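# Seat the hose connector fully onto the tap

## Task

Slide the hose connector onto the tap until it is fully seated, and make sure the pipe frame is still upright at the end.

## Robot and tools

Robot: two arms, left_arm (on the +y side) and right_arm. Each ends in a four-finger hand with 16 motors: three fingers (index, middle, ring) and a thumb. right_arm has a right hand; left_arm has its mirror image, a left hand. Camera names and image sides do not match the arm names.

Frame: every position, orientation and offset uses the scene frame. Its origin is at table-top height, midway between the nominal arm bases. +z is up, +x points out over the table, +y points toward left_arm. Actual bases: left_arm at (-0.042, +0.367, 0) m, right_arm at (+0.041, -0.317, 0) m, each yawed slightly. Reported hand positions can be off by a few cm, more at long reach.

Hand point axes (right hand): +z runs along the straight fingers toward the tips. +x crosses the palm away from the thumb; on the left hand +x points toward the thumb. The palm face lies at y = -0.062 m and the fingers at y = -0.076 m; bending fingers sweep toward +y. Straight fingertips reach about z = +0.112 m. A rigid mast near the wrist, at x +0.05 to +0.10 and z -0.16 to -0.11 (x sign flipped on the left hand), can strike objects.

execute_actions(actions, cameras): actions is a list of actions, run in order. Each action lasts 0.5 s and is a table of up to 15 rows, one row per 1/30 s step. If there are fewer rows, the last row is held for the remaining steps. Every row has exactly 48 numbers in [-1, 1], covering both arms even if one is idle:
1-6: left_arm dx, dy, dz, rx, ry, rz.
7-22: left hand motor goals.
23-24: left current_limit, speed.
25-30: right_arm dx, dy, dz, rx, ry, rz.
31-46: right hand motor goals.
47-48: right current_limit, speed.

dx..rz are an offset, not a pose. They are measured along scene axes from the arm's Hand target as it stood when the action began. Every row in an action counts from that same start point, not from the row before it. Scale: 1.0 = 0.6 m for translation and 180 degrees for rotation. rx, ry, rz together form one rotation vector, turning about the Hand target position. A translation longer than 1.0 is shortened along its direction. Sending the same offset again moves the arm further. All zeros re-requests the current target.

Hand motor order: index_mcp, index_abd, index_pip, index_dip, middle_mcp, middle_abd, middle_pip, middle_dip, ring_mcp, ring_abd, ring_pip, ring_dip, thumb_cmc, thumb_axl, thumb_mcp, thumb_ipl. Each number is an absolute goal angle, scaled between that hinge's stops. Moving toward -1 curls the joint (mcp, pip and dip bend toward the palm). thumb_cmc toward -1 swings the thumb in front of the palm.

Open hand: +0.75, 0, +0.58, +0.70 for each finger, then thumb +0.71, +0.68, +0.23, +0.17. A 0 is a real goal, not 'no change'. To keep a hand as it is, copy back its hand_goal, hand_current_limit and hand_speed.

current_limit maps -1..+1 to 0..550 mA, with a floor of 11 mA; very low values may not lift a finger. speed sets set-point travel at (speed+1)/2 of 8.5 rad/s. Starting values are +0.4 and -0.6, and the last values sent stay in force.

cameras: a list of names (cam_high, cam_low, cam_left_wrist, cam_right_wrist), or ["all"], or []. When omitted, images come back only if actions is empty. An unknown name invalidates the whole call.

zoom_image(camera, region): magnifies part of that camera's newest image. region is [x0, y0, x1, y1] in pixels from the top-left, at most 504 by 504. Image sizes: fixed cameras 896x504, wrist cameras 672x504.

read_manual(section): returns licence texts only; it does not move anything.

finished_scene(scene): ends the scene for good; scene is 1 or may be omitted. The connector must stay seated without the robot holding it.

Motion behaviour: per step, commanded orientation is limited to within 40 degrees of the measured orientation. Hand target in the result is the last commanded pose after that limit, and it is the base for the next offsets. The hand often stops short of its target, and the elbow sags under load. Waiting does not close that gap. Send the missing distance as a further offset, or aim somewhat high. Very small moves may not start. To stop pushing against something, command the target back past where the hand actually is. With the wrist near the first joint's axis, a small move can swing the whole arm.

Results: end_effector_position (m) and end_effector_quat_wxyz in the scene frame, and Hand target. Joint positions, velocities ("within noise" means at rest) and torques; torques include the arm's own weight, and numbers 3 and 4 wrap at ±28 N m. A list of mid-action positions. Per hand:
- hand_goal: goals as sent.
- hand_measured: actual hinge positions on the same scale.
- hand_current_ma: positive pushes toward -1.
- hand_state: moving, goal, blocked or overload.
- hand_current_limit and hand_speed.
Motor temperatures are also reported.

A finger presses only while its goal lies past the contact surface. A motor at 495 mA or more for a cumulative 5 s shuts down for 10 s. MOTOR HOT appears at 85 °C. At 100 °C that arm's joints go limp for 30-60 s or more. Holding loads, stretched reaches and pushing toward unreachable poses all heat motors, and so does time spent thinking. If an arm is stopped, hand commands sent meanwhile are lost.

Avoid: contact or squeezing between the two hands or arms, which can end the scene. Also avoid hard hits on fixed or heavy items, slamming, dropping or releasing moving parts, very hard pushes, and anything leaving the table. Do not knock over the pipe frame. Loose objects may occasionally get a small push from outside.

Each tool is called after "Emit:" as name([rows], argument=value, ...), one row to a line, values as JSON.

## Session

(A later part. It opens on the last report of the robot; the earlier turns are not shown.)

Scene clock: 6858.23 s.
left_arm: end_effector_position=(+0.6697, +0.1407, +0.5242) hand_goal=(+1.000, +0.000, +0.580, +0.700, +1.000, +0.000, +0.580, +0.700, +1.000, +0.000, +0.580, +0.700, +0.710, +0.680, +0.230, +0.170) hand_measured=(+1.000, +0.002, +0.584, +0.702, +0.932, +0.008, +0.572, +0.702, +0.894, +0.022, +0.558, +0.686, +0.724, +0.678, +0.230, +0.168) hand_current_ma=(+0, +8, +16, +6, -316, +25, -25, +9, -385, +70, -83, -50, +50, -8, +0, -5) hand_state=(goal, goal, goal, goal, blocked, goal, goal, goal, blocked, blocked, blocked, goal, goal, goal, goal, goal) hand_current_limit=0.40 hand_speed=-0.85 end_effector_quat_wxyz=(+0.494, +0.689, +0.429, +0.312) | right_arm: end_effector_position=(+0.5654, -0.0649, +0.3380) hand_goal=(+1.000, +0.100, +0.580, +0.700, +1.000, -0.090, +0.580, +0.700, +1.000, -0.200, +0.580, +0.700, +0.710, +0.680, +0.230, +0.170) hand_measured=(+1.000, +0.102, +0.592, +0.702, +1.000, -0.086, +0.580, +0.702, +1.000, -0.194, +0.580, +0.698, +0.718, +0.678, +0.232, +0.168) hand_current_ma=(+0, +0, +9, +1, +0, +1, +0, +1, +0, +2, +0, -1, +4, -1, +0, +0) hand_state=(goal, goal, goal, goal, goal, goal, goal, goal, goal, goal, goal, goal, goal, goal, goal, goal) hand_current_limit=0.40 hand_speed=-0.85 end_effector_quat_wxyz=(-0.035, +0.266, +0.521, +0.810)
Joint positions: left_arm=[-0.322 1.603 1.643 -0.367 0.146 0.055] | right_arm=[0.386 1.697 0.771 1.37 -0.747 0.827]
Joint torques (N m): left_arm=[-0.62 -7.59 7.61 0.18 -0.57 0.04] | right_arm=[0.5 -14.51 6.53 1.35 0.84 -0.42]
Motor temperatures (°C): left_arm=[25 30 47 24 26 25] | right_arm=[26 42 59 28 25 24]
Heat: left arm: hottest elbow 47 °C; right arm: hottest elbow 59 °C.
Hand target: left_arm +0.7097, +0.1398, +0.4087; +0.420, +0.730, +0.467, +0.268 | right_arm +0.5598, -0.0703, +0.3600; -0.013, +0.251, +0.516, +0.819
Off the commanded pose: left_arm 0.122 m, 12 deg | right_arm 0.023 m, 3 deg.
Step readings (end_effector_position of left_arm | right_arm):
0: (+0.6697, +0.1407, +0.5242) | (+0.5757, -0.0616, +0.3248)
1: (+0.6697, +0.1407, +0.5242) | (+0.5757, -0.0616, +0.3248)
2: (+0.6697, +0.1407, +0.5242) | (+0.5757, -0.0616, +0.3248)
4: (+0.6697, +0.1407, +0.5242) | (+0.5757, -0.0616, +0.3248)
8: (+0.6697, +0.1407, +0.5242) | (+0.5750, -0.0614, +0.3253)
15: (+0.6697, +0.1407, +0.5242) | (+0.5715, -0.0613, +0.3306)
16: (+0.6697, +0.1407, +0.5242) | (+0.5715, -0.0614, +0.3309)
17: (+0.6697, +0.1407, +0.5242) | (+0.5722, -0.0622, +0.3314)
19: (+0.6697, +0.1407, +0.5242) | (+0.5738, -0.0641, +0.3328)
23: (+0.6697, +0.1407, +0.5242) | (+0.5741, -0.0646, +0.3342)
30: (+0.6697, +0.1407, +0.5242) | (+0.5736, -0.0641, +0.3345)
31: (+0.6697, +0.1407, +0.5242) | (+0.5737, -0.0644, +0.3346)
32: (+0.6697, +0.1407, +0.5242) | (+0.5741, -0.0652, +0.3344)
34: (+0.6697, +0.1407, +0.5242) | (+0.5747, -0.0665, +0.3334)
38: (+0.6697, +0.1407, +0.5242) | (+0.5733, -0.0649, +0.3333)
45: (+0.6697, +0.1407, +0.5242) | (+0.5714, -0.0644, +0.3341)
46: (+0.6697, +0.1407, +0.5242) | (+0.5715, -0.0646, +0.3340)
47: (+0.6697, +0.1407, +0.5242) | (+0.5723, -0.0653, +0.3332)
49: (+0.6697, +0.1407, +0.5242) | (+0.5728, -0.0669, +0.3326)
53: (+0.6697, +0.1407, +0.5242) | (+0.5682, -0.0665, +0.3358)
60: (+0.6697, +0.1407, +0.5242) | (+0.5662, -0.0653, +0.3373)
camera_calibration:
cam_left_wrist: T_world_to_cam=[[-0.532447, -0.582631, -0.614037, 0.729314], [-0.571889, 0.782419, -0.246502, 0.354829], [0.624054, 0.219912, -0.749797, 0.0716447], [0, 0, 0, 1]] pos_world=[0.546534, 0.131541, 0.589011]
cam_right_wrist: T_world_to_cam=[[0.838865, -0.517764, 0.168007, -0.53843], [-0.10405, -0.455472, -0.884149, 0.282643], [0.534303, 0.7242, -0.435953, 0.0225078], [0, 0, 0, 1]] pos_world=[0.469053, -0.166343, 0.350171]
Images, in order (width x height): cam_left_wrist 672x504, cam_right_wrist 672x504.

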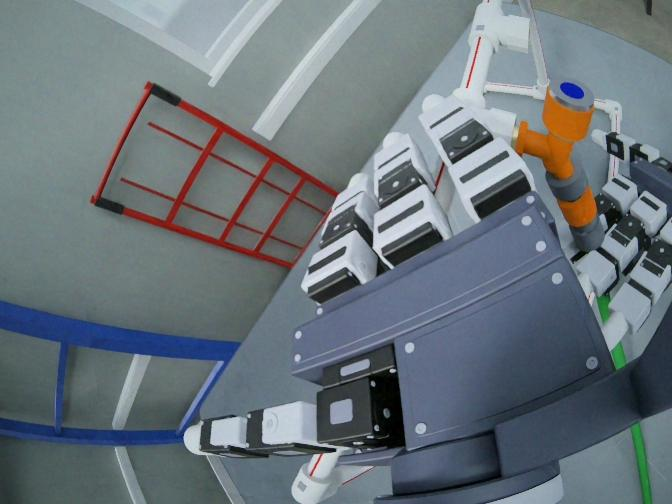

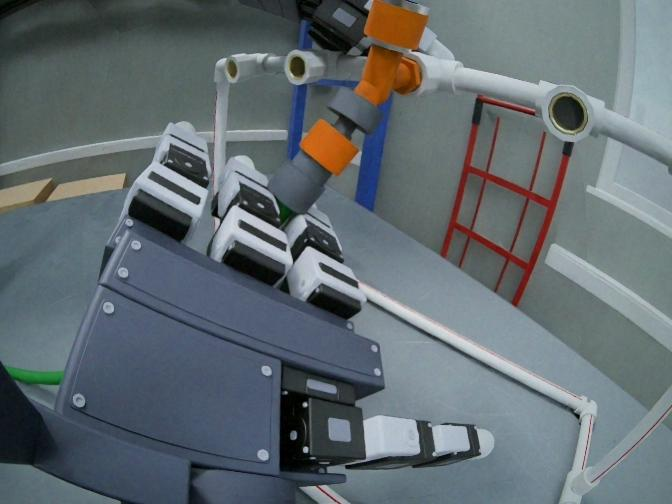

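Emit:
zoom_image(camera="cam_right_wrist", region=[200, 60, 420, 330])

Scaled by 1.867 from the camera's 672x504 image, which has a finer 960x720 frame.

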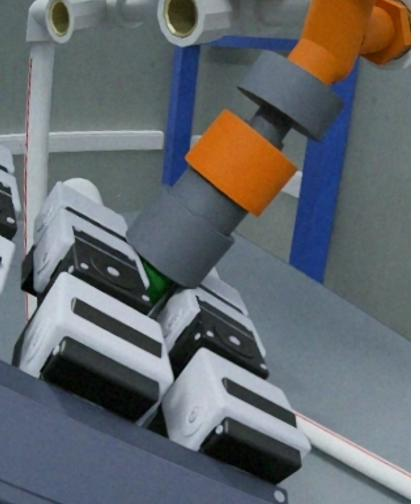

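Emit:
execute_actions([
  [[0,0,0,0,0,0,1,0,0.58,0.7,1,0,0.58,0.7,1,0,0.58,0.7,0.71,0.68,0.23,0.17,0.4,-0.85,0,-0.004,0.02,0,0,0,1,0.1,0.58,0.7,1,-0.09,0.58,0.7,1,-0.2,0.58,0.7,0.71,0.68,0.23,0.17,0.4,-0.85]],
  [[0,0,0,0,0,0,1,0,0.58,0.7,1,0,0.58,0.7,1,0,0.58,0.7,0.71,0.68,0.23,0.17,0.4,-0.85,0,-0.004,0.015,0,0,0,1,0.1,0.58,0.7,1,-0.09,0.58,0.7,1,-0.2,0.58,0.7,0.71,0.68,0.23,0.17,0.4,-0.85]],
], cameras=["cam_right_wrist"])

Emit:
zoom_image(camera="cam_right_wrist", region=[200, 60, 420, 330])

Scene clock: 6874.00 s.
left_arm: end_effector_position=(+0.6697, +0.1407, +0.5242) hand_goal=(+1.000, +0.000, +0.580, +0.700, +1.000, +0.000, +0.580, +0.700, +1.000, +0.000, +0.580, +0.700, +0.710, +0.680, +0.230, +0.170) hand_measured=(+1.000, +0.002, +0.584, +0.702, +0.932, +0.008, +0.572, +0.702, +0.894, +0.022, +0.558, +0.686, +0.724, +0.678, +0.230, +0.168) hand_current_ma=(+0, +8, +16, +6, -316, +25, -25, +9, -385, +70, -83, -50, +50, -8, +0, -5) hand_state=(goal, goal, goal, goal, blocked, goal, goal, goal, blocked, blocked, blocked, goal, goal, goal, goal, goal) hand_current_limit=0.40 hand_speed=-0.85 end_effector_quat_wxyz=(+0.494, +0.689, +0.429, +0.312) | right_arm: end_effector_position=(+0.5674, -0.0636, +0.3411) hand_goal=(+1.000, +0.100, +0.580, +0.700, +1.000, -0.090, +0.580, +0.700, +1.000, -0.200, +0.580, +0.700, +0.710, +0.680, +0.230, +0.170) hand_measured=(+1.000, +0.108, +0.592, +0.702, +1.000, -0.086, +0.580, +0.702, +1.000, -0.194, +0.580, +0.698, +0.718, +0.678, +0.232, +0.168) hand_current_ma=(+0, +3, +9, +1, +0, +1, +0, +1, +0, +2, +0, -1, +4, -1, +0, +0) hand_state=(goal, goal, goal, goal, goal, goal, goal, goal, goal, goal, goal, goal, goal, goal, goal, goal) hand_current_limit=0.40 hand_speed=-0.85 end_effector_quat_wxyz=(-0.043, +0.280, +0.527, +0.801)
Joint positions: left_arm=[-0.322 1.603 1.643 -0.367 0.146 0.055] | right_arm=[0.386 1.663 0.769 1.299 -0.75 0.826]
Joint torques (N m): left_arm=[-0.62 -7.59 7.64 0.18 -0.56 0.04] | right_arm=[-0.21 -15.56 7.49 1.85 0.61 -0.38]
Motor temperatures (°C): left_arm=[25 30 47 24 26 25] | right_arm=[26 40 56 28 26 24]
Heat: left arm: hottest elbow 47 °C; right arm: hottest elbow 56 °C.
Hand target: left_arm +0.7097, +0.1398, +0.4087; +0.420, +0.730, +0.467, +0.268 | right_arm +0.5598, -0.0751, +0.3809; -0.013, +0.251, +0.516, +0.819
Off the commanded pose: left_arm 0.122 m, 12 deg | right_arm 0.042 m, 5 deg.
Step readings (end_effector_position of left_arm | right_arm):
0: (+0.6697, +0.1407, +0.5242) | (+0.5654, -0.0649, +0.3379)
1: (+0.6697, +0.1407, +0.5242) | (+0.5654, -0.0649, +0.3381)
2: (+0.6697, +0.1407, +0.5242) | (+0.5655, -0.0649, +0.3382)
4: (+0.6697, +0.1407, +0.5242) | (+0.5659, -0.0647, +0.3391)
8: (+0.6697, +0.1407, +0.5242) | (+0.5667, -0.0643, +0.3399)
15: (+0.6697, +0.1407, +0.5242) | (+0.5670, -0.0641, +0.3399)
16: (+0.6697, +0.1407, +0.5242) | (+0.5671, -0.0641, +0.3399)
17: (+0.6697, +0.1407, +0.5242) | (+0.5671, -0.0640, +0.3401)
19: (+0.6697, +0.1407, +0.5242) | (+0.5673, -0.0638, +0.3406)
23: (+0.6697, +0.1407, +0.5242) | (+0.5672, -0.0636, +0.3412)
30: (+0.6697, +0.1407, +0.5242) | (+0.5674, -0.0636, +0.3412)
camera_calibration:
cam_right_wrist: T_world_to_cam=[[0.845729, -0.513289, 0.145863, -0.535955], [-0.133741, -0.468521, -0.873271, 0.298568], [0.51658, 0.719043, -0.46489, 0.0414851], [0, 0, 0, 1]] pos_world=[0.471773, -0.165044, 0.358193]
Images, in order (width x height): cam_right_wrist 672x504.

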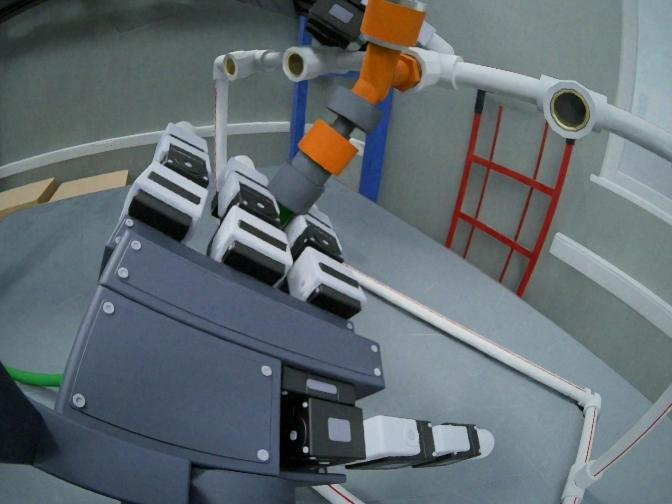

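Scaled by 1.867 from the camera's 672x504 image, which has a finer 960x720 frame.

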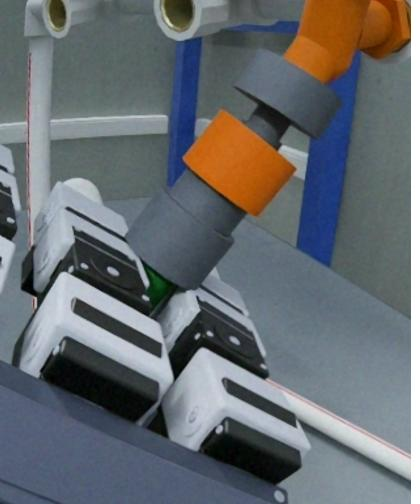

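Emit:
execute_actions([
  [[0,0,0,0,0,0,1,0,0.58,0.7,1,0,0.58,0.7,1,0,0.58,0.7,0.71,0.68,0.23,0.17,0.4,-0.85,0,0,0.005,0.005,-0.03,-0.005,1,0.1,0.58,0.7,1,-0.09,0.58,0.7,1,-0.2,0.58,0.7,0.71,0.68,0.23,0.17,0.4,-0.85]],
  [[0,0,0,0,0,0,1,0,0.58,0.7,1,0,0.58,0.7,1,0,0.58,0.7,0.71,0.68,0.23,0.17,0.4,-0.85,-0.003,-0.003,0.012,0,-0.01,0,1,0.1,0.58,0.7,1,-0.09,0.58,0.7,1,-0.2,0.58,0.7,0.71,0.68,0.23,0.17,0.4,-0.85]],
], cameras=["cam_right_wrist"])

Emit:
zoom_image(camera="cam_right_wrist", region=[200, 60, 420, 330])

Scene clock: 6907.53 s.
left_arm: end_effector_position=(+0.6697, +0.1407, +0.5242) hand_goal=(+1.000, +0.000, +0.580, +0.700, +1.000, +0.000, +0.580, +0.700, +1.000, +0.000, +0.580, +0.700, +0.710, +0.680, +0.230, +0.170) hand_measured=(+1.000, +0.002, +0.584, +0.702, +0.932, +0.008, +0.572, +0.702, +0.894, +0.022, +0.558, +0.686, +0.724, +0.678, +0.230, +0.168) hand_current_ma=(+0, +8, +16, +6, -316, +25, -25, +9, -385, +70, -83, -50, +50, -8, +0, -5) hand_state=(goal, goal, goal, goal, blocked, goal, goal, goal, blocked, blocked, blocked, goal, goal, goal, goal, goal) hand_current_limit=0.40 hand_speed=-0.85 end_effector_quat_wxyz=(+0.494, +0.689, +0.429, +0.312) | right_arm: end_effector_position=(+0.5612, -0.0643, +0.3422) hand_goal=(+1.000, +0.100, +0.580, +0.700, +1.000, -0.090, +0.580, +0.700, +1.000, -0.200, +0.580, +0.700, +0.710, +0.680, +0.230, +0.170) hand_measured=(+1.000, +0.114, +0.600, +0.702, +1.000, -0.086, +0.580, +0.702, +1.000, -0.194, +0.580, +0.698, +0.718, +0.678, +0.232, +0.168) hand_current_ma=(+0, +9, +18, +1, +0, +1, +0, +1, +0, +2, +0, -1, +4, -1, +0, +0) hand_state=(goal, goal, goal, goal, goal, goal, goal, goal, goal, goal, goal, goal, goal, goal, goal, goal) hand_current_limit=0.40 hand_speed=-0.85 end_effector_quat_wxyz=(-0.026, +0.255, +0.526, +0.811)
Joint positions: left_arm=[-0.322 1.603 1.643 -0.367 0.146 0.055] | right_arm=[0.385 1.691 0.769 1.371 -0.756 0.803]
Joint torques (N m): left_arm=[-0.67 -7.65 7.62 0.18 -0.56 0.04] | right_arm=[-0.67 -14.15 9.81 3.85 0.79 -0.57]
Heat: left arm: hottest elbow 46 °C; right arm: hottest elbow 53 °C.
Hand target: left_arm +0.7097, +0.1398, +0.4087; +0.420, +0.730, +0.467, +0.268 | right_arm +0.5579, -0.0769, +0.3911; +0.023, +0.203, +0.507, +0.837
Off the commanded pose: left_arm 0.122 m, 12 deg | right_arm 0.051 m, 9 deg.
Step readings (end_effector_position of left_arm | right_arm):
0: (+0.6697, +0.1407, +0.5242) | (+0.5674, -0.0636, +0.3411)
1: (+0.6697, +0.1407, +0.5242) | (+0.5674, -0.0636, +0.3411)
2: (+0.6697, +0.1407, +0.5242) | (+0.5673, -0.0636, +0.3412)
4: (+0.6697, +0.1407, +0.5242) | (+0.5664, -0.0639, +0.3424)
8: (+0.6697, +0.1407, +0.5242) | (+0.5646, -0.0642, +0.3413)
15: (+0.6697, +0.1407, +0.5242) | (+0.5634, -0.0645, +0.3411)
16: (+0.6697, +0.1407, +0.5242) | (+0.5632, -0.0645, +0.3413)
17: (+0.6697, +0.1407, +0.5242) | (+0.5631, -0.0645, +0.3413)
19: (+0.6697, +0.1407, +0.5242) | (+0.5626, -0.0645, +0.3414)
23: (+0.6697, +0.1407, +0.5242) | (+0.5617, -0.0646, +0.3419)
30: (+0.6697, +0.1407, +0.5242) | (+0.5613, -0.0643, +0.3421)
camera_calibration:
cam_right_wrist: T_world_to_cam=[[0.833899, -0.515479, 0.197214, -0.542273], [-0.079197, -0.465388, -0.881556, 0.270755], [0.546205, 0.719511, -0.428911, 0.0168402], [0, 0, 0, 1]] pos_world=[0.464446, -0.165641, 0.352852]
Images, in order (width x height): cam_right_wrist 672x504.

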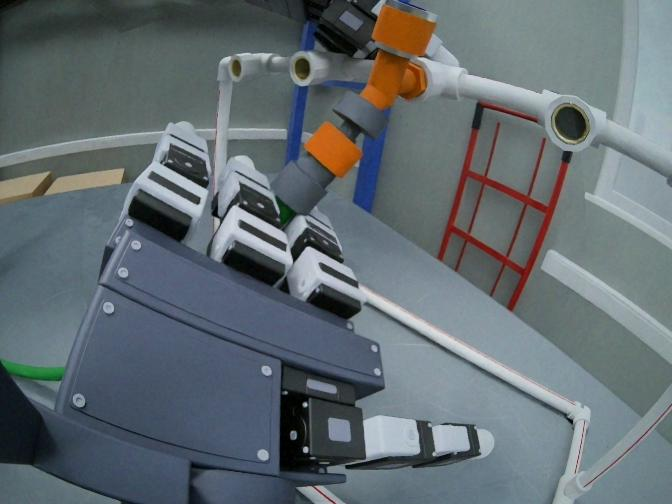

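Scaled by 1.867 from the camera's 672x504 image, which has a finer 960x720 frame.

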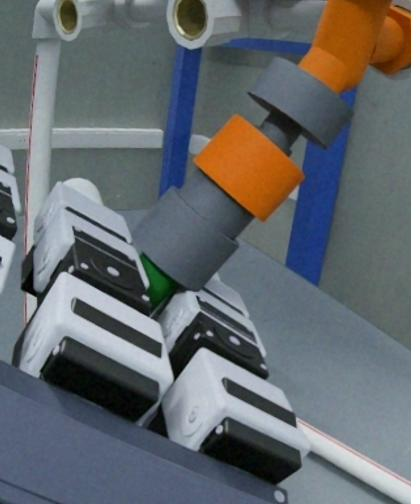

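Emit:
execute_actions([
  [[0,0,0,0,0,0,1,0,0.58,0.7,1,0,0.58,0.7,1,0,0.58,0.7,0.71,0.68,0.23,0.17,0.4,-0.85,0,0,0.01,0,0,0,1,-0.2,0.58,0.7,1,0.2,0.58,0.7,1,-0.2,0.58,0.7,0.71,0.68,0.23,0.17,0.65,-0.8]],
  [[0,0,0,0,0,0,1,0,0.58,0.7,1,0,0.58,0.7,1,0,0.58,0.7,0.71,0.68,0.23,0.17,0.4,-0.85,0,0,0.03,0,0,0,1,-0.2,0.58,0.7,1,0.2,0.58,0.7,1,-0.2,0.58,0.7,0.71,0.68,0.23,0.17,0.65,-0.8]],
  [[0,0,0,0,0,0,1,0,0.58,0.7,1,0,0.58,0.7,1,0,0.58,0.7,0.71,0.68,0.23,0.17,0.4,-0.85,0,0,0.03,0,0,0,1,-0.2,0.58,0.7,1,0.2,0.58,0.7,1,-0.2,0.58,0.7,0.71,0.68,0.23,0.17,0.65,-0.8]],
], cameras=["cam_right_wrist","cam_left_wrist","cam_low"])

Emit:
zoom_image(camera="cam_right_wrist", region=[200, 60, 420, 330])

Scene clock: 7072.53 s.
left_arm: end_effector_position=(+0.6697, +0.1407, +0.5242) hand_goal=(+1.000, +0.000, +0.580, +0.700, +1.000, +0.000, +0.580, +0.700, +1.000, +0.000, +0.580, +0.700, +0.710, +0.680, +0.230, +0.170) hand_measured=(+1.000, +0.002, +0.584, +0.702, +0.932, +0.008, +0.572, +0.702, +0.894, +0.022, +0.558, +0.686, +0.724, +0.678, +0.230, +0.168) hand_current_ma=(-1, +8, +16, +6, -316, +25, -25, +9, -385, +70, -83, -50, +50, -8, +0, -5) hand_state=(goal, goal, goal, goal, blocked, goal, goal, goal, blocked, blocked, blocked, goal, goal, goal, goal, goal) hand_current_limit=0.40 hand_speed=-0.85 end_effector_quat_wxyz=(+0.494, +0.689, +0.429, +0.312) | right_arm: end_effector_position=(+0.5652, -0.0636, +0.3453) hand_goal=(+1.000, -0.200, +0.580, +0.700, +1.000, +0.200, +0.580, +0.700, +1.000, -0.200, +0.580, +0.700, +0.710, +0.680, +0.230, +0.170) hand_measured=(+1.000, +0.070, +0.600, +0.702, +1.000, +0.006, +0.590, +0.702, +1.000, -0.194, +0.580, +0.698, +0.718, +0.678, +0.232, +0.168) hand_current_ma=(+0, +454, +18, +1, +0, -454, +7, +1, +0, +2, +0, -1, +4, -1, +0, +0) hand_state=(goal, blocked, goal, goal, goal, blocked, goal, goal, goal, goal, goal, goal, goal, goal, goal, goal) hand_current_limit=0.65 hand_speed=-0.80 end_effector_quat_wxyz=(-0.036, +0.273, +0.532, +0.801)
Joint positions: left_arm=[-0.322 1.603 1.643 -0.367 0.146 0.055] | right_arm=[0.383 1.652 0.769 1.286 -0.758 0.803]
Joint torques (N m): left_arm=[-0.62 -7.53 7.61 0.17 -0.56 0.03] | right_arm=[-0.03 -17.49 11.78 2.74 0.81 -0.57]
Heat: left arm: hottest elbow 45 °C; right arm: hottest elbow 54 °C.
Hand target: left_arm +0.7097, +0.1398, +0.4087; +0.420, +0.730, +0.467, +0.268 | right_arm +0.5580, -0.0770, +0.4330; +0.023, +0.203, +0.507, +0.837
Off the commanded pose: left_arm 0.122 m, 12 deg | right_arm 0.089 m, 12 deg.
Step readings (end_effector_position of left_arm | right_arm):
0: (+0.6697, +0.1407, +0.5242) | (+0.5612, -0.0643, +0.3422)
1: (+0.6697, +0.1407, +0.5242) | (+0.5612, -0.0643, +0.3422)
2: (+0.6697, +0.1407, +0.5242) | (+0.5612, -0.0643, +0.3422)
4: (+0.6697, +0.1407, +0.5242) | (+0.5611, -0.0642, +0.3422)
8: (+0.6697, +0.1407, +0.5242) | (+0.5612, -0.0644, +0.3422)
15: (+0.6697, +0.1407, +0.5242) | (+0.5615, -0.0650, +0.3422)
16: (+0.6697, +0.1407, +0.5242) | (+0.5615, -0.0650, +0.3422)
17: (+0.6697, +0.1407, +0.5242) | (+0.5615, -0.0650, +0.3422)
19: (+0.6697, +0.1407, +0.5242) | (+0.5619, -0.0649, +0.3418)
23: (+0.6697, +0.1407, +0.5242) | (+0.5625, -0.0647, +0.3429)
30: (+0.6697, +0.1407, +0.5242) | (+0.5628, -0.0646, +0.3431)
31: (+0.6697, +0.1407, +0.5242) | (+0.5629, -0.0645, +0.3429)
32: (+0.6697, +0.1407, +0.5242) | (+0.5631, -0.0645, +0.3431)
34: (+0.6697, +0.1407, +0.5242) | (+0.5637, -0.0643, +0.3445)
38: (+0.6697, +0.1407, +0.5242) | (+0.5648, -0.0637, +0.3453)
45: (+0.6697, +0.1407, +0.5242) | (+0.5652, -0.0636, +0.3454)
camera_calibration:
cam_left_wrist: T_world_to_cam=[[-0.532447, -0.582631, -0.614037, 0.729314], [-0.571889, 0.782419, -0.246502, 0.354829], [0.624054, 0.219912, -0.749797, 0.0716447], [0, 0, 0, 1]] pos_world=[0.546534, 0.131541, 0.589011]
cam_right_wrist: T_world_to_cam=[[0.841791, -0.512887, 0.16833, -0.540275], [-0.118367, -0.479628, -0.869451, 0.291137], [0.526666, 0.711972, -0.464456, 0.0381652], [0, 0, 0, 1]] pos_world=[0.469159, -0.164635, 0.3618]
Images, in order (width x height): cam_low 896x504, cam_left_wrist 672x504, cam_right_wrist 672x504.

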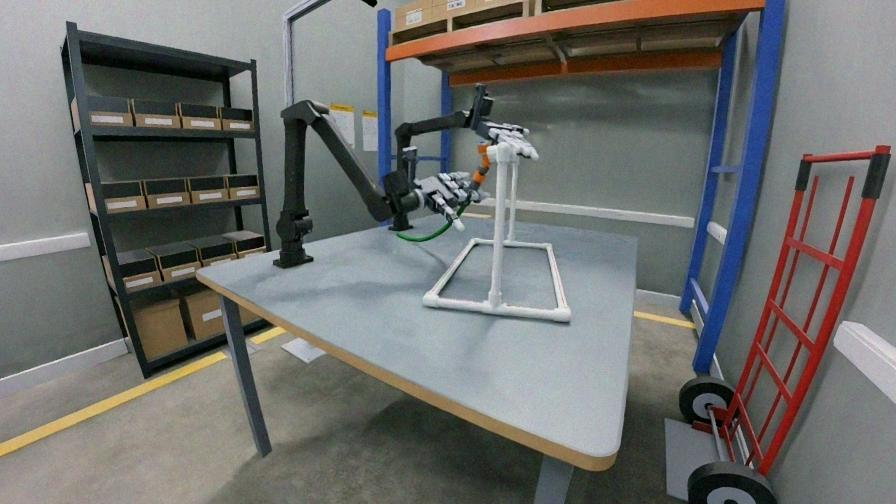

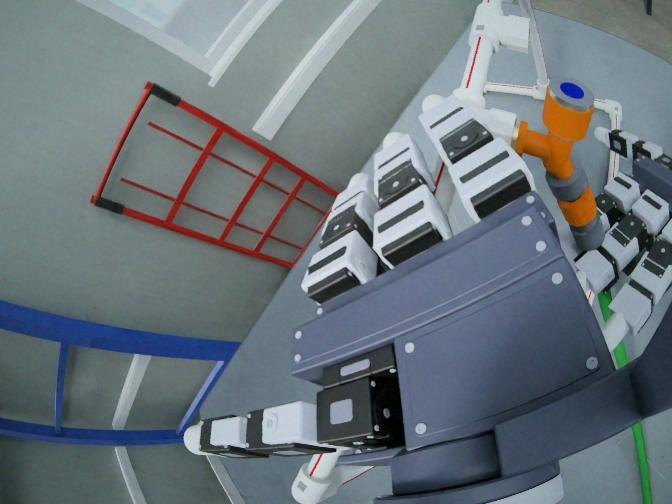

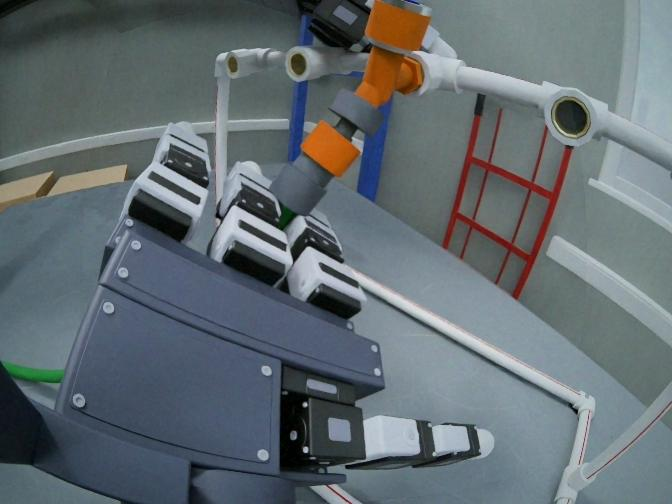

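Scaled by 1.867 from the camera's 672x504 image, which has a finer 960x720 frame.

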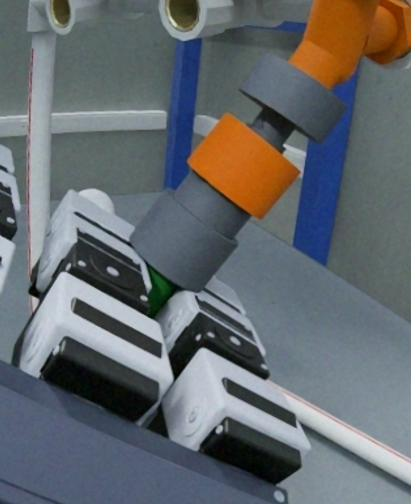

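Emit:
execute_actions([
  [[0,0,0,0,0,0,1,0,0.58,0.7,1,0,0.58,0.7,1,0,0.58,0.7,0.71,0.68,0.23,0.17,0.4,-0.85,-0.01,-0.004,0.03,0.008,-0.026,0,1,-0.2,0.58,0.7,1,0.2,0.58,0.7,1,-0.2,0.58,0.7,0.71,0.68,0.23,0.17,0.7,-0.8]],
  [[0,0,0,0,0,0,1,0,0.58,0.7,1,0,0.58,0.7,1,0,0.58,0.7,0.71,0.68,0.23,0.17,0.4,-0.85,-0.01,-0.004,0.03,0.008,-0.026,0,1,-0.2,0.58,0.7,1,0.2,0.58,0.7,1,-0.2,0.58,0.7,0.71,0.68,0.23,0.17,0.7,-0.8]],
  [[0,0,0,0,0,0,1,0,0.58,0.7,1,0,0.58,0.7,1,0,0.58,0.7,0.71,0.68,0.23,0.17,0.4,-0.85,-0.005,-0.002,0.03,0.004,-0.013,0,1,-0.2,0.58,0.7,1,0.2,0.58,0.7,1,-0.2,0.58,0.7,0.71,0.68,0.23,0.17,0.7,-0.8]],
], cameras=["cam_right_wrist","cam_left_wrist"])

Emit:
zoom_image(camera="cam_right_wrist", region=[200, 60, 420, 330])

Scene clock: 7126.00 s.
left_arm: end_effector_position=(+0.6697, +0.1407, +0.5242) hand_goal=(+1.000, +0.000, +0.580, +0.700, +1.000, +0.000, +0.580, +0.700, +1.000, +0.000, +0.580, +0.700, +0.710, +0.680, +0.230, +0.170) hand_measured=(+1.000, +0.002, +0.584, +0.702, +0.932, +0.008, +0.572, +0.702, +0.894, +0.022, +0.558, +0.686, +0.724, +0.678, +0.230, +0.168) hand_current_ma=(-1, +8, +16, +6, -316, +25, -25, +9, -385, +70, -83, -50, +50, -8, +0, -5) hand_state=(goal, goal, goal, goal, blocked, goal, goal, goal, blocked, blocked, blocked, goal, goal, goal, goal, goal) hand_current_limit=0.40 hand_speed=-0.85 end_effector_quat_wxyz=(+0.494, +0.689, +0.429, +0.312) | right_arm: end_effector_position=(+0.5605, -0.0665, +0.3484) hand_goal=(+1.000, -0.200, +0.580, +0.700, +1.000, +0.200, +0.580, +0.700, +1.000, -0.200, +0.580, +0.700, +0.710, +0.680, +0.230, +0.170) hand_measured=(+1.002, +0.070, +0.624, +0.702, +1.000, +0.008, +0.592, +0.702, +1.000, -0.194, +0.580, +0.698, +0.718, +0.678, +0.232, +0.168) hand_current_ma=(+0, +468, +65, +0, +0, -467, +8, +1, +0, +2, +0, -1, +4, -1, +0, +0) hand_state=(goal, blocked, blocked, goal, goal, blocked, goal, goal, goal, goal, goal, goal, goal, goal, goal, goal) hand_current_limit=0.70 hand_speed=-0.80 end_effector_quat_wxyz=(-0.027, +0.255, +0.526, +0.811)
Joint positions: left_arm=[-0.322 1.603 1.643 -0.367 0.146 0.055] | right_arm=[0.38 1.674 0.769 1.358 -0.762 0.808]
Joint torques (N m): left_arm=[-0.56 -7.59 7.62 0.18 -0.56 0.03] | right_arm=[0.38 -18.2 15.72 6.37 0.87 -0.68]
Motor temperatures (°C): left_arm=[25 30 45 24 26 25] | right_arm=[26 47 57 28 28 25]
Heat: left arm: hottest elbow 45 °C; right arm: hottest elbow 57 °C.
Hand target: left_arm +0.7097, +0.1398, +0.4087; +0.420, +0.730, +0.467, +0.268 | right_arm +0.5429, -0.0828, +0.4872; +0.068, +0.117, +0.476, +0.869
Off the commanded pose: left_arm 0.122 m, 12 deg | right_arm 0.141 m, 21 deg.
Step readings (end_effector_position of left_arm | right_arm):
0: (+0.6697, +0.1407, +0.5242) | (+0.5652, -0.0636, +0.3453)
1: (+0.6697, +0.1407, +0.5242) | (+0.5652, -0.0636, +0.3453)
2: (+0.6697, +0.1407, +0.5242) | (+0.5652, -0.0636, +0.3453)
4: (+0.6697, +0.1407, +0.5242) | (+0.5650, -0.0637, +0.3458)
8: (+0.6697, +0.1407, +0.5242) | (+0.5644, -0.0640, +0.3468)
15: (+0.6697, +0.1407, +0.5242) | (+0.5641, -0.0640, +0.3471)
16: (+0.6697, +0.1407, +0.5242) | (+0.5640, -0.0640, +0.3473)
17: (+0.6697, +0.1407, +0.5242) | (+0.5635, -0.0643, +0.3480)
19: (+0.6697, +0.1407, +0.5242) | (+0.5627, -0.0647, +0.3480)
23: (+0.6697, +0.1407, +0.5242) | (+0.5614, -0.0653, +0.3475)
30: (+0.6697, +0.1407, +0.5242) | (+0.5610, -0.0660, +0.3475)
31: (+0.6697, +0.1407, +0.5242) | (+0.5609, -0.0660, +0.3475)
32: (+0.6697, +0.1407, +0.5242) | (+0.5608, -0.0661, +0.3478)
34: (+0.6697, +0.1407, +0.5242) | (+0.5606, -0.0663, +0.3481)
38: (+0.6697, +0.1407, +0.5242) | (+0.5605, -0.0665, +0.3483)
45: (+0.6697, +0.1407, +0.5242) | (+0.5605, -0.0665, +0.3484)
camera_calibration:
cam_left_wrist: T_world_to_cam=[[-0.532447, -0.582631, -0.614037, 0.729314], [-0.571889, 0.782419, -0.246502, 0.354829], [0.624054, 0.219912, -0.749797, 0.0716447], [0, 0, 0, 1]] pos_world=[0.546534, 0.131541, 0.589011]
cam_right_wrist: T_world_to_cam=[[0.834896, -0.514156, 0.19645, -0.544218], [-0.0786741, -0.46473, -0.88195, 0.275028], [0.544756, 0.720881, -0.428452, 0.0221201], [0, 0, 0, 1]] pos_world=[0.463952, -0.167945, 0.35895]
Images, in order (width x height): cam_left_wrist 672x504, cam_right_wrist 672x504.

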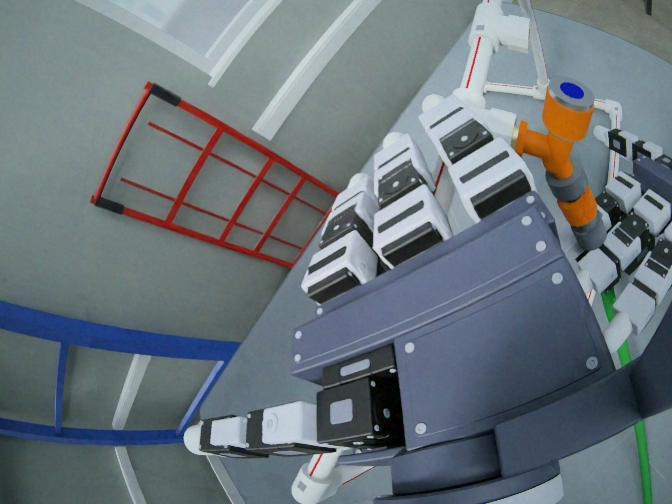

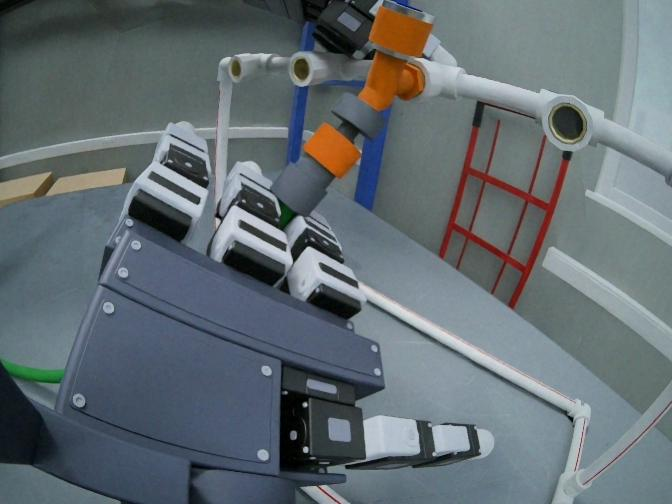

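Scaled by 1.867 from the camera's 672x504 image, which has a finer 960x720 frame.

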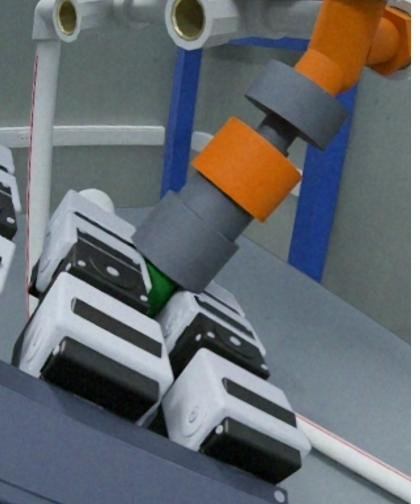

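Emit:
execute_actions([
  [[0,0,0,0,0,0,1,0,0.58,0.7,1,0,0.58,0.7,1,0,0.58,0.7,0.71,0.68,0.23,0.17,0.4,-0.85,-0.005,-0.002,0.04,0,0,0,1,-0.2,0.58,0.7,1,0.2,0.58,0.7,1,-0.2,0.58,0.7,0.71,0.68,0.23,0.17,0.7,-0.8]],
  [[0,0,0,0,0,0,1,0,0.58,0.7,1,0,0.58,0.7,1,0,0.58,0.7,0.71,0.68,0.23,0.17,0.4,-0.85,-0.005,-0.002,0.04,0,0,0,1,-0.2,0.58,0.7,1,0.2,0.58,0.7,1,-0.2,0.58,0.7,0.71,0.68,0.23,0.17,0.7,-0.8]],
  [[0,0,0,0,0,0,1,0,0.58,0.7,1,0,0.58,0.7,1,0,0.58,0.7,0.71,0.68,0.23,0.17,0.4,-0.85,-0.005,-0.002,0.03,0,0,0,1,-0.2,0.58,0.7,1,0.2,0.58,0.7,1,-0.2,0.58,0.7,0.71,0.68,0.23,0.17,0.7,-0.8]],
], cameras=["cam_right_wrist","cam_left_wrist"])

Emit:
zoom_image(camera="cam_right_wrist", region=[200, 60, 420, 330])

Scene clock: 7164.60 s.
left_arm: end_effector_position=(+0.6702, +0.1429, +0.5318) hand_goal=(+1.000, +0.000, +0.580, +0.700, +1.000, +0.000, +0.580, +0.700, +1.000, +0.000, +0.580, +0.700, +0.710, +0.680, +0.230, +0.170) hand_measured=(+1.000, +0.002, +0.584, +0.702, +0.932, +0.008, +0.574, +0.702, +0.894, +0.024, +0.558, +0.688, +0.724, +0.678, +0.230, +0.168) hand_current_ma=(+0, +8, +16, +6, -316, +25, -23, +9, -385, +82, -84, -41, +50, -8, +0, -5) hand_state=(goal, goal, goal, goal, blocked, goal, goal, goal, blocked, blocked, blocked, goal, goal, goal, goal, goal) hand_current_limit=0.40 hand_speed=-0.85 end_effector_quat_wxyz=(+0.496, +0.685, +0.428, +0.317) | right_arm: end_effector_position=(+0.5604, -0.0679, +0.3670) hand_goal=(+1.000, -0.200, +0.580, +0.700, +1.000, +0.200, +0.580, +0.700, +1.000, -0.200, +0.580, +0.700, +0.710, +0.680, +0.230, +0.170) hand_measured=(+1.002, +0.076, +0.638, +0.700, +1.000, +0.008, +0.586, +0.702, +1.000, -0.194, +0.580, +0.698, +0.718, +0.678, +0.232, +0.168) hand_current_ma=(+0, +467, +100, +0, +0, -467, +3, +1, +0, +2, +0, -1, +4, -1, +0, +0) hand_state=(goal, blocked, blocked, goal, goal, blocked, goal, goal, goal, goal, goal, goal, goal, goal, goal, goal) hand_current_limit=0.70 hand_speed=-0.80 end_effector_quat_wxyz=(-0.040, +0.272, +0.529, +0.803)
Joint positions: left_arm=[-0.32 1.603 1.655 -0.367 0.139 0.055] | right_arm=[0.378 1.594 0.769 1.242 -0.764 0.823]
Joint torques (N m): left_arm=[-0.79 -7.65 6.68 0.12 -0.35 0.03] | right_arm=[0.32 -22.71 17.91 4.71 1.09 -0.82]
Motor temperatures (°C): left_arm=[25 30 45 24 26 25] | right_arm=[26 44 62 30 28 25]
Heat: left arm: hottest elbow 45 °C; right arm: hottest elbow 62 °C.
Hand target: left_arm +0.7097, +0.1399, +0.4088; +0.420, +0.730, +0.467, +0.268 | right_arm +0.5339, -0.0864, +0.5531; +0.068, +0.117, +0.476, +0.869
Off the commanded pose: left_arm 0.129 m, 12 deg | right_arm 0.189 m, 24 deg.
Step readings (end_effector_position of left_arm | right_arm):
0: (+0.6697, +0.1407, +0.5242) | (+0.5605, -0.0665, +0.3484)
1: (+0.6697, +0.1407, +0.5242) | (+0.5605, -0.0665, +0.3484)
2: (+0.6697, +0.1407, +0.5242) | (+0.5605, -0.0665, +0.3483)
4: (+0.6697, +0.1407, +0.5242) | (+0.5605, -0.0665, +0.3483)
8: (+0.6697, +0.1407, +0.5242) | (+0.5606, -0.0665, +0.3482)
15: (+0.6697, +0.1407, +0.5242) | (+0.5607, -0.0668, +0.3486)
16: (+0.6697, +0.1407, +0.5242) | (+0.5606, -0.0668, +0.3487)
17: (+0.6697, +0.1407, +0.5242) | (+0.5608, -0.0667, +0.3490)
19: (+0.6697, +0.1407, +0.5250) | (+0.5612, -0.0666, +0.3512)
23: (+0.6699, +0.1414, +0.5272) | (+0.5612, -0.0669, +0.3561)
30: (+0.6699, +0.1419, +0.5287) | (+0.5609, -0.0676, +0.3590)
31: (+0.6699, +0.1419, +0.5287) | (+0.5610, -0.0675, +0.3589)
32: (+0.6699, +0.1419, +0.5287) | (+0.5611, -0.0675, +0.3592)
34: (+0.6699, +0.1419, +0.5287) | (+0.5614, -0.0674, +0.3604)
38: (+0.6700, +0.1423, +0.5304) | (+0.5611, -0.0676, +0.3641)
45: (+0.6702, +0.1429, +0.5318) | (+0.5604, -0.0680, +0.3670)
camera_calibration:
cam_left_wrist: T_world_to_cam=[[-0.520581, -0.587622, -0.619431, 0.731084], [-0.574925, 0.777617, -0.254507, 0.362259], [0.631234, 0.223635, -0.742651, 0.0673845], [0, 0, 0, 1]] pos_world=[0.546325, 0.132833, 0.595097]
cam_right_wrist: T_world_to_cam=[[0.845409, -0.509255, 0.161067, -0.541114], [-0.117397, -0.471349, -0.874098, 0.309141], [0.521058, 0.720062, -0.458268, 0.0554118], [0, 0, 0, 1]] pos_world=[0.464882, -0.169752, 0.382769]
Images, in order (width x height): cam_left_wrist 672x504, cam_right_wrist 672x504.

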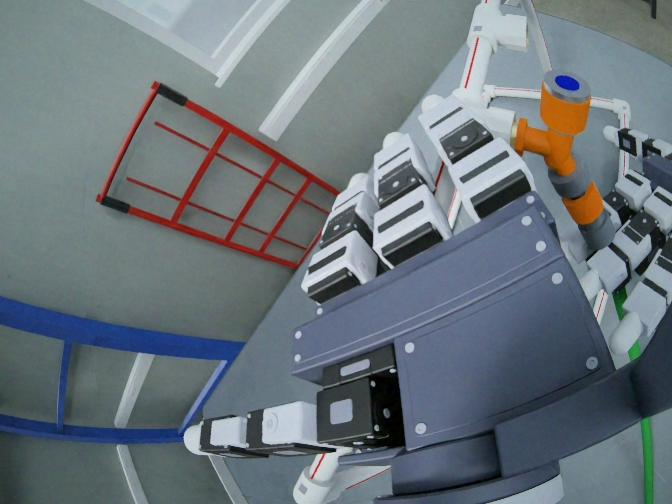

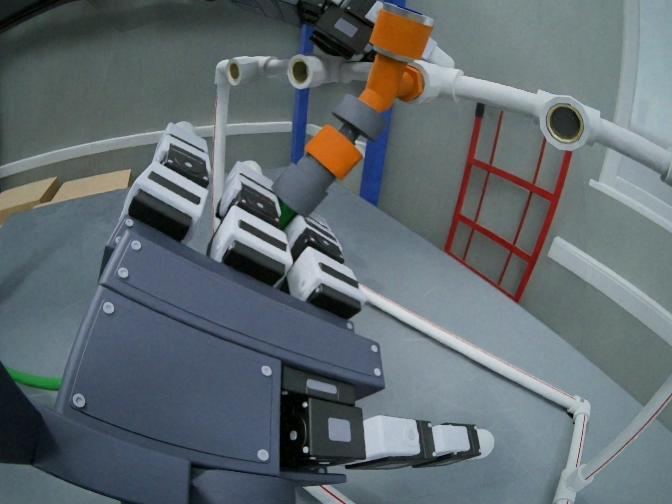

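Scaled by 1.867 from the camera's 672x504 image, which has a finer 960x720 frame.

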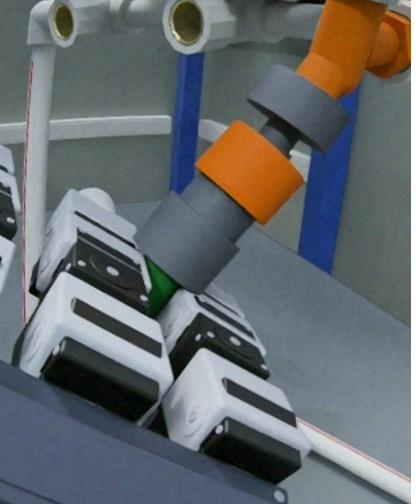

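Emit:
execute_actions([
  [[0,0,0,0,0,0,1,0,0.58,0.7,1,0,0.58,0.7,1,0,0.58,0.7,0.71,0.68,0.23,0.17,0.4,-0.85,0.005,0.002,-0.07,-0.006,0.02,0,1,-0.2,0.58,0.7,1,0.2,0.58,0.7,1,-0.2,0.58,0.7,0.71,0.68,0.23,0.17,0.65,-0.8]],
  [[0,0,0,0,0,0,1,0,0.58,0.7,1,0,0.58,0.7,1,0,0.58,0.7,0.71,0.68,0.23,0.17,0.4,-0.85,0.005,0.002,-0.07,-0.006,0.02,0,1,-0.2,0.58,0.7,1,0.2,0.58,0.7,1,-0.2,0.58,0.7,0.71,0.68,0.23,0.17,0.65,-0.8]],
  [[0,0,0,0,0,0,1,0,0.58,0.7,1,0,0.58,0.7,1,0,0.58,0.7,0.71,0.68,0.23,0.17,0.4,-0.85,0.005,0.002,-0.07,-0.006,0.02,0,1,-0.2,0.58,0.7,1,0.2,0.58,0.7,1,-0.2,0.58,0.7,0.71,0.68,0.23,0.17,0.65,-0.8]],
], cameras=["cam_right_wrist","cam_left_wrist"])

Emit:
zoom_image(camera="cam_right_wrist", region=[260, 20, 440, 220])

Emit:
zoom_image(camera="cam_left_wrist", region=[500, 60, 660, 260])

Scene clock: 7200.23 s.
left_arm: end_effector_position=(+0.6713, +0.1418, +0.5261) hand_goal=(+1.000, +0.000, +0.580, +0.700, +1.000, +0.000, +0.580, +0.700, +1.000, +0.000, +0.580, +0.700, +0.710, +0.680, +0.230, +0.170) hand_measured=(+1.000, +0.002, +0.584, +0.702, +0.932, +0.008, +0.570, +0.702, +0.894, +0.024, +0.552, +0.684, +0.724, +0.678, +0.230, +0.168) hand_current_ma=(+0, +7, +16, +6, -316, +25, -33, +9, -385, +83, -108, -62, +50, -8, +0, -5) hand_state=(goal, goal, goal, goal, blocked, goal, goal, goal, blocked, blocked, blocked, goal, goal, goal, goal, goal) hand_current_limit=0.40 hand_speed=-0.85 end_effector_quat_wxyz=(+0.493, +0.689, +0.431, +0.311) | right_arm: end_effector_position=(+0.5657, -0.0672, +0.3489) hand_goal=(+1.000, -0.200, +0.580, +0.700, +1.000, +0.200, +0.580, +0.700, +1.000, -0.200, +0.580, +0.700, +0.710, +0.680, +0.230, +0.170) hand_measured=(+1.000, +0.076, +0.634, +0.700, +1.000, +0.018, +0.590, +0.702, +1.000, -0.194, +0.580, +0.698, +0.718, +0.678, +0.232, +0.168) hand_current_ma=(+0, +454, +91, +0, +0, -454, +6, +1, +0, +2, +0, -1, +4, -1, +0, +0) hand_state=(goal, blocked, blocked, goal, goal, blocked, goal, goal, goal, goal, goal, goal, goal, goal, goal, goal) hand_current_limit=0.65 hand_speed=-0.80 end_effector_quat_wxyz=(-0.042, +0.281, +0.530, +0.799)
Joint positions: left_arm=[-0.32 1.606 1.655 -0.379 0.144 0.053] | right_arm=[0.378 1.632 0.765 1.264 -0.758 0.821]
Joint torques (N m): left_arm=[-0.67 -7.77 6.83 0.62 -0.52 0.07] | right_arm=[-0.15 -15.5 9.4 5.56 0.88 -0.78]
Motor temperatures (°C): left_arm=[25 30 43 24 26 25] | right_arm=[26 44 69 30 29 25]
Heat: left arm: hottest elbow 43 °C; right arm: hottest elbow 69 °C.
Hand target: left_arm +0.7097, +0.1399, +0.4087; +0.420, +0.730, +0.467, +0.268 | right_arm +0.5430, -0.0828, +0.4271; +0.027, +0.197, +0.504, +0.840
Off the commanded pose: left_arm 0.123 m, 12 deg | right_arm 0.083 m, 14 deg.
Step readings (end_effector_position of left_arm | right_arm):
0: (+0.6702, +0.1429, +0.5318) | (+0.5604, -0.0679, +0.3670)
1: (+0.6702, +0.1429, +0.5318) | (+0.5604, -0.0679, +0.3670)
2: (+0.6702, +0.1429, +0.5318) | (+0.5604, -0.0679, +0.3670)
4: (+0.6702, +0.1429, +0.5318) | (+0.5604, -0.0679, +0.3670)
8: (+0.6702, +0.1429, +0.5318) | (+0.5604, -0.0679, +0.3670)
15: (+0.6702, +0.1429, +0.5318) | (+0.5604, -0.0679, +0.3670)
16: (+0.6702, +0.1429, +0.5318) | (+0.5604, -0.0679, +0.3670)
17: (+0.6702, +0.1429, +0.5318) | (+0.5605, -0.0679, +0.3668)
19: (+0.6702, +0.1429, +0.5318) | (+0.5610, -0.0677, +0.3655)
23: (+0.6702, +0.1429, +0.5318) | (+0.5612, -0.0677, +0.3649)
30: (+0.6702, +0.1429, +0.5318) | (+0.5613, -0.0676, +0.3647)
31: (+0.6702, +0.1429, +0.5318) | (+0.5613, -0.0676, +0.3647)
32: (+0.6702, +0.1429, +0.5318) | (+0.5617, -0.0675, +0.3638)
34: (+0.6702, +0.1429, +0.5318) | (+0.5622, -0.0673, +0.3618)
38: (+0.6704, +0.1425, +0.5292) | (+0.5644, -0.0672, +0.3532)
45: (+0.6713, +0.1418, +0.5261) | (+0.5657, -0.0672, +0.3489)
camera_calibration:
cam_left_wrist: T_world_to_cam=[[-0.532967, -0.584846, -0.611475, 0.731327], [-0.57586, 0.780196, -0.244294, 0.35719], [0.619945, 0.221923, -0.752608, 0.0756942], [0, 0, 0, 1]] pos_world=[0.548539, 0.132237, 0.591416]
cam_right_wrist: T_world_to_cam=[[0.844901, -0.514, 0.148143, -0.537957], [-0.13647, -0.4749, -0.869394, 0.303194], [0.517221, 0.714335, -0.471389, 0.0501356], [0, 0, 0, 1]] pos_world=[0.469967, -0.168336, 0.366923]
Images, in order (width x height): cam_left_wrist 672x504, cam_right_wrist 672x504.

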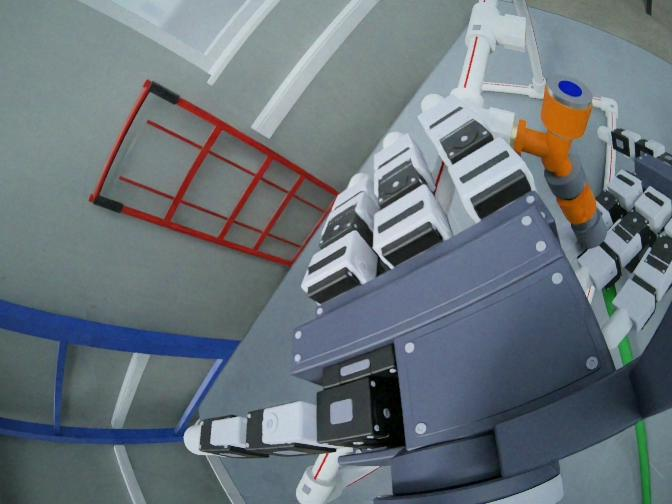

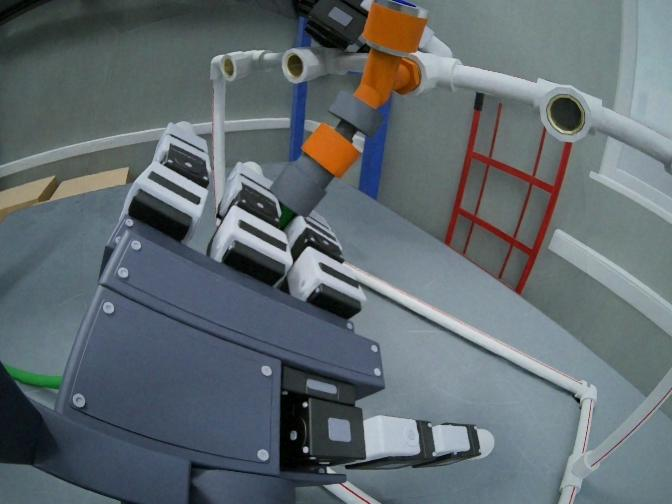

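Scaled by 2.520 from the camera's 672x504 image, which has a finer 960x720 frame.

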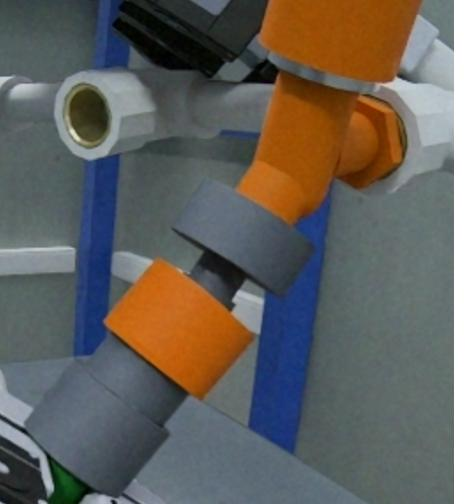

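Scaled by 2.520 from the camera's 672x504 image, which has a finer 960x720 frame.

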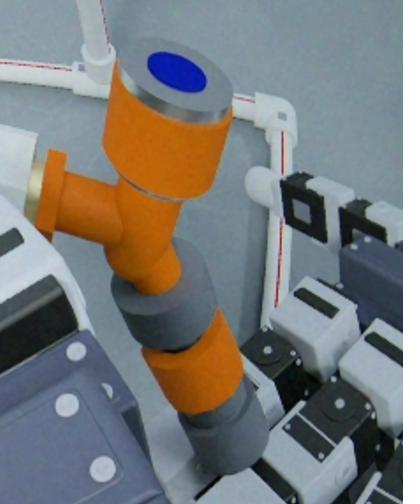

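Emit:
execute_actions([
  [[0,0,0,0,0,0,1,0,0.58,0.7,1,0,0.58,0.7,1,0,0.58,0.7,0.71,0.68,0.23,0.17,0.4,-0.85,0.027,0.018,-0.04,0.005,-0.013,0,1,-0.2,0.58,0.7,1,0.2,0.58,0.7,1,-0.2,0.58,0.7,0.71,0.68,0.23,0.17,0.6,-0.8]],
  [[0,0,0,0,0,0,1,0,0.58,0.7,1,0,0.58,0.7,1,0,0.58,0.7,0.71,0.68,0.23,0.17,0.4,-0.85,0.026,0.017,-0.03,0.005,-0.013,0,1,-0.2,0.58,0.7,1,0.2,0.58,0.7,1,-0.2,0.58,0.7,0.71,0.68,0.23,0.17,0.6,-0.8]],
], cameras=["cam_right_wrist","cam_left_wrist"])

Emit:
zoom_image(camera="cam_right_wrist", region=[260, 20, 440, 220])

Emit:
zoom_image(camera="cam_left_wrist", region=[500, 60, 660, 260])

Scene clock: 7368.93 s.
left_arm: end_effector_position=(+0.6720, +0.1427, +0.5253) hand_goal=(+1.000, +0.000, +0.580, +0.700, +1.000, +0.000, +0.580, +0.700, +1.000, +0.000, +0.580, +0.700, +0.710, +0.680, +0.230, +0.170) hand_measured=(+1.000, +0.002, +0.584, +0.702, +0.932, +0.010, +0.568, +0.702, +0.894, +0.024, +0.550, +0.684, +0.724, +0.678, +0.230, +0.168) hand_current_ma=(+0, +7, +16, +6, -316, +29, -47, +9, -385, +83, -120, -62, +50, -8, +0, -5) hand_state=(goal, goal, goal, goal, blocked, goal, goal, goal, blocked, blocked, blocked, goal, goal, goal, goal, goal) hand_current_limit=0.40 hand_speed=-0.85 end_effector_quat_wxyz=(+0.492, +0.688, +0.432, +0.312) | right_arm: end_effector_position=(+0.5694, -0.0619, +0.3344) hand_goal=(+1.000, -0.200, +0.580, +0.700, +1.000, +0.200, +0.580, +0.700, +1.000, -0.200, +0.580, +0.700, +0.710, +0.680, +0.230, +0.170) hand_measured=(+1.000, +0.066, +0.592, +0.700, +1.000, +0.018, +0.582, +0.702, +1.000, -0.194, +0.580, +0.698, +0.718, +0.678, +0.232, +0.168) hand_current_ma=(+0, +440, +9, +0, +0, -440, +1, +1, +0, +2, +0, -1, +4, -1, +0, +0) hand_state=(goal, blocked, goal, goal, goal, blocked, goal, goal, goal, goal, goal, goal, goal, goal, goal, goal) hand_current_limit=0.60 hand_speed=-0.80 end_effector_quat_wxyz=(-0.001, +0.219, +0.512, +0.831)
Joint positions: left_arm=[-0.32 1.607 1.655 -0.379 0.14 0.053] | right_arm=[0.387 1.805 0.826 1.522 -0.744 0.793]
Joint torques (N m): left_arm=[-0.79 -7.88 6.89 0.62 -0.36 0.06] | right_arm=[1.03 -13.22 12.53 2.86 1.01 -0.54]
Motor temperatures (°C): left_arm=[25 29 42 24 26 25] | right_arm=[26 44 55 30 29 25]
Heat: left arm: hottest elbow 42 °C; right arm: hottest elbow 55 °C.
Hand target: left_arm +0.7096, +0.1398, +0.4089; +0.420, +0.730, +0.467, +0.268 | right_arm +0.5748, -0.0620, +0.3852; +0.044, +0.162, +0.490, +0.856
Off the commanded pose: left_arm 0.123 m, 11 deg | right_arm 0.051 m, 9 deg.
Step readings (end_effector_position of left_arm | right_arm):
0: (+0.6713, +0.1418, +0.5261) | (+0.5657, -0.0672, +0.3489)
1: (+0.6713, +0.1418, +0.5261) | (+0.5657, -0.0673, +0.3489)
2: (+0.6713, +0.1418, +0.5261) | (+0.5656, -0.0673, +0.3481)
4: (+0.6713, +0.1418, +0.5261) | (+0.5648, -0.0679, +0.3450)
8: (+0.6713, +0.1418, +0.5261) | (+0.5623, -0.0692, +0.3412)
15: (+0.6713, +0.1418, +0.5261) | (+0.5622, -0.0694, +0.3407)
16: (+0.6713, +0.1418, +0.5261) | (+0.5622, -0.0693, +0.3407)
17: (+0.6713, +0.1418, +0.5261) | (+0.5625, -0.0692, +0.3403)
19: (+0.6713, +0.1418, +0.5261) | (+0.5649, -0.0679, +0.3390)
23: (+0.6719, +0.1421, +0.5253) | (+0.5691, -0.0632, +0.3349)
30: (+0.6720, +0.1427, +0.5253) | (+0.5694, -0.0620, +0.3343)
camera_calibration:
cam_left_wrist: T_world_to_cam=[[-0.530865, -0.586115, -0.612088, 0.730754], [-0.579444, 0.778092, -0.242522, 0.358506], [0.618406, 0.225924, -0.752683, 0.074912], [0, 0, 0, 1]] pos_world=[0.549341, 0.13243, 0.590616]
cam_right_wrist: T_world_to_cam=[[0.805891, -0.532954, 0.257877, -0.55181], [0.000600043, -0.43482, -0.900517, 0.228457], [0.592064, 0.725873, -0.350098, -0.0448175], [0, 0, 0, 1]] pos_world=[0.471096, -0.162219, 0.332338]
Images, in order (width x height): cam_left_wrist 672x504, cam_right_wrist 672x504.

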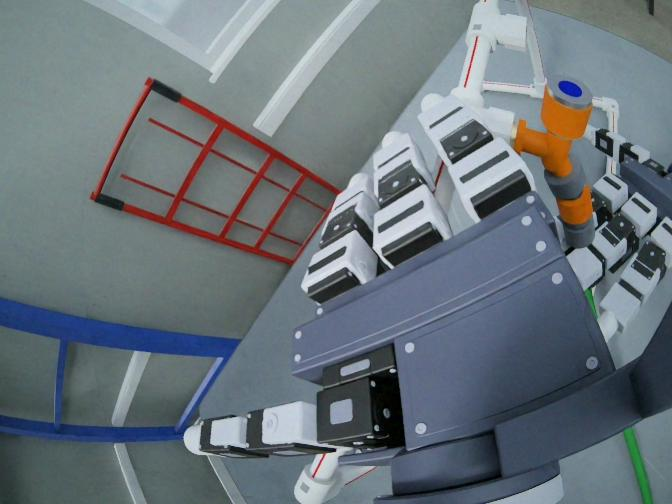

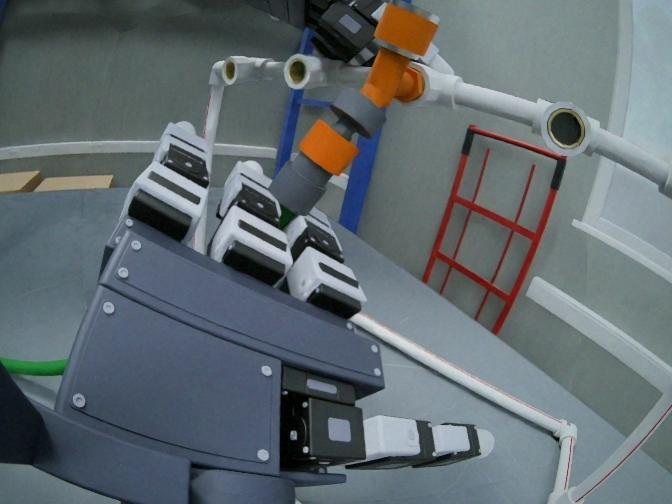

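Scaled by 2.520 from the camera's 672x504 image, which has a finer 960x720 frame.

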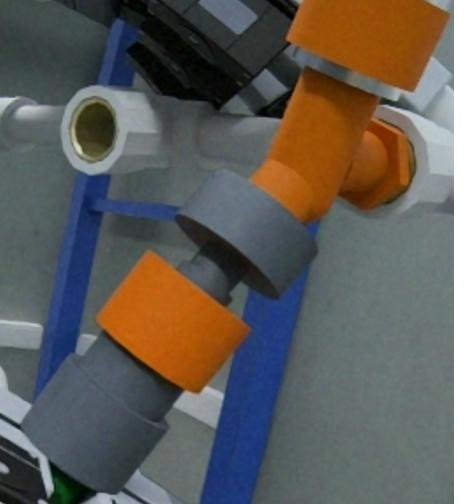

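Scaled by 2.520 from the camera's 672x504 image, which has a finer 960x720 frame.

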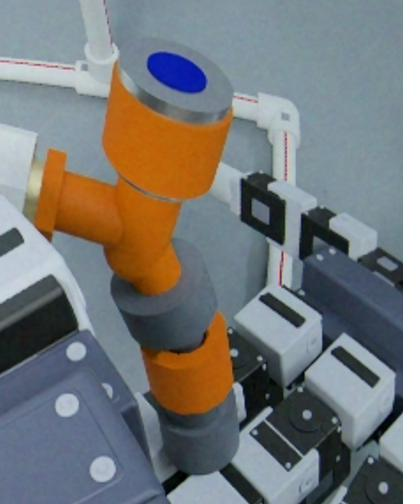

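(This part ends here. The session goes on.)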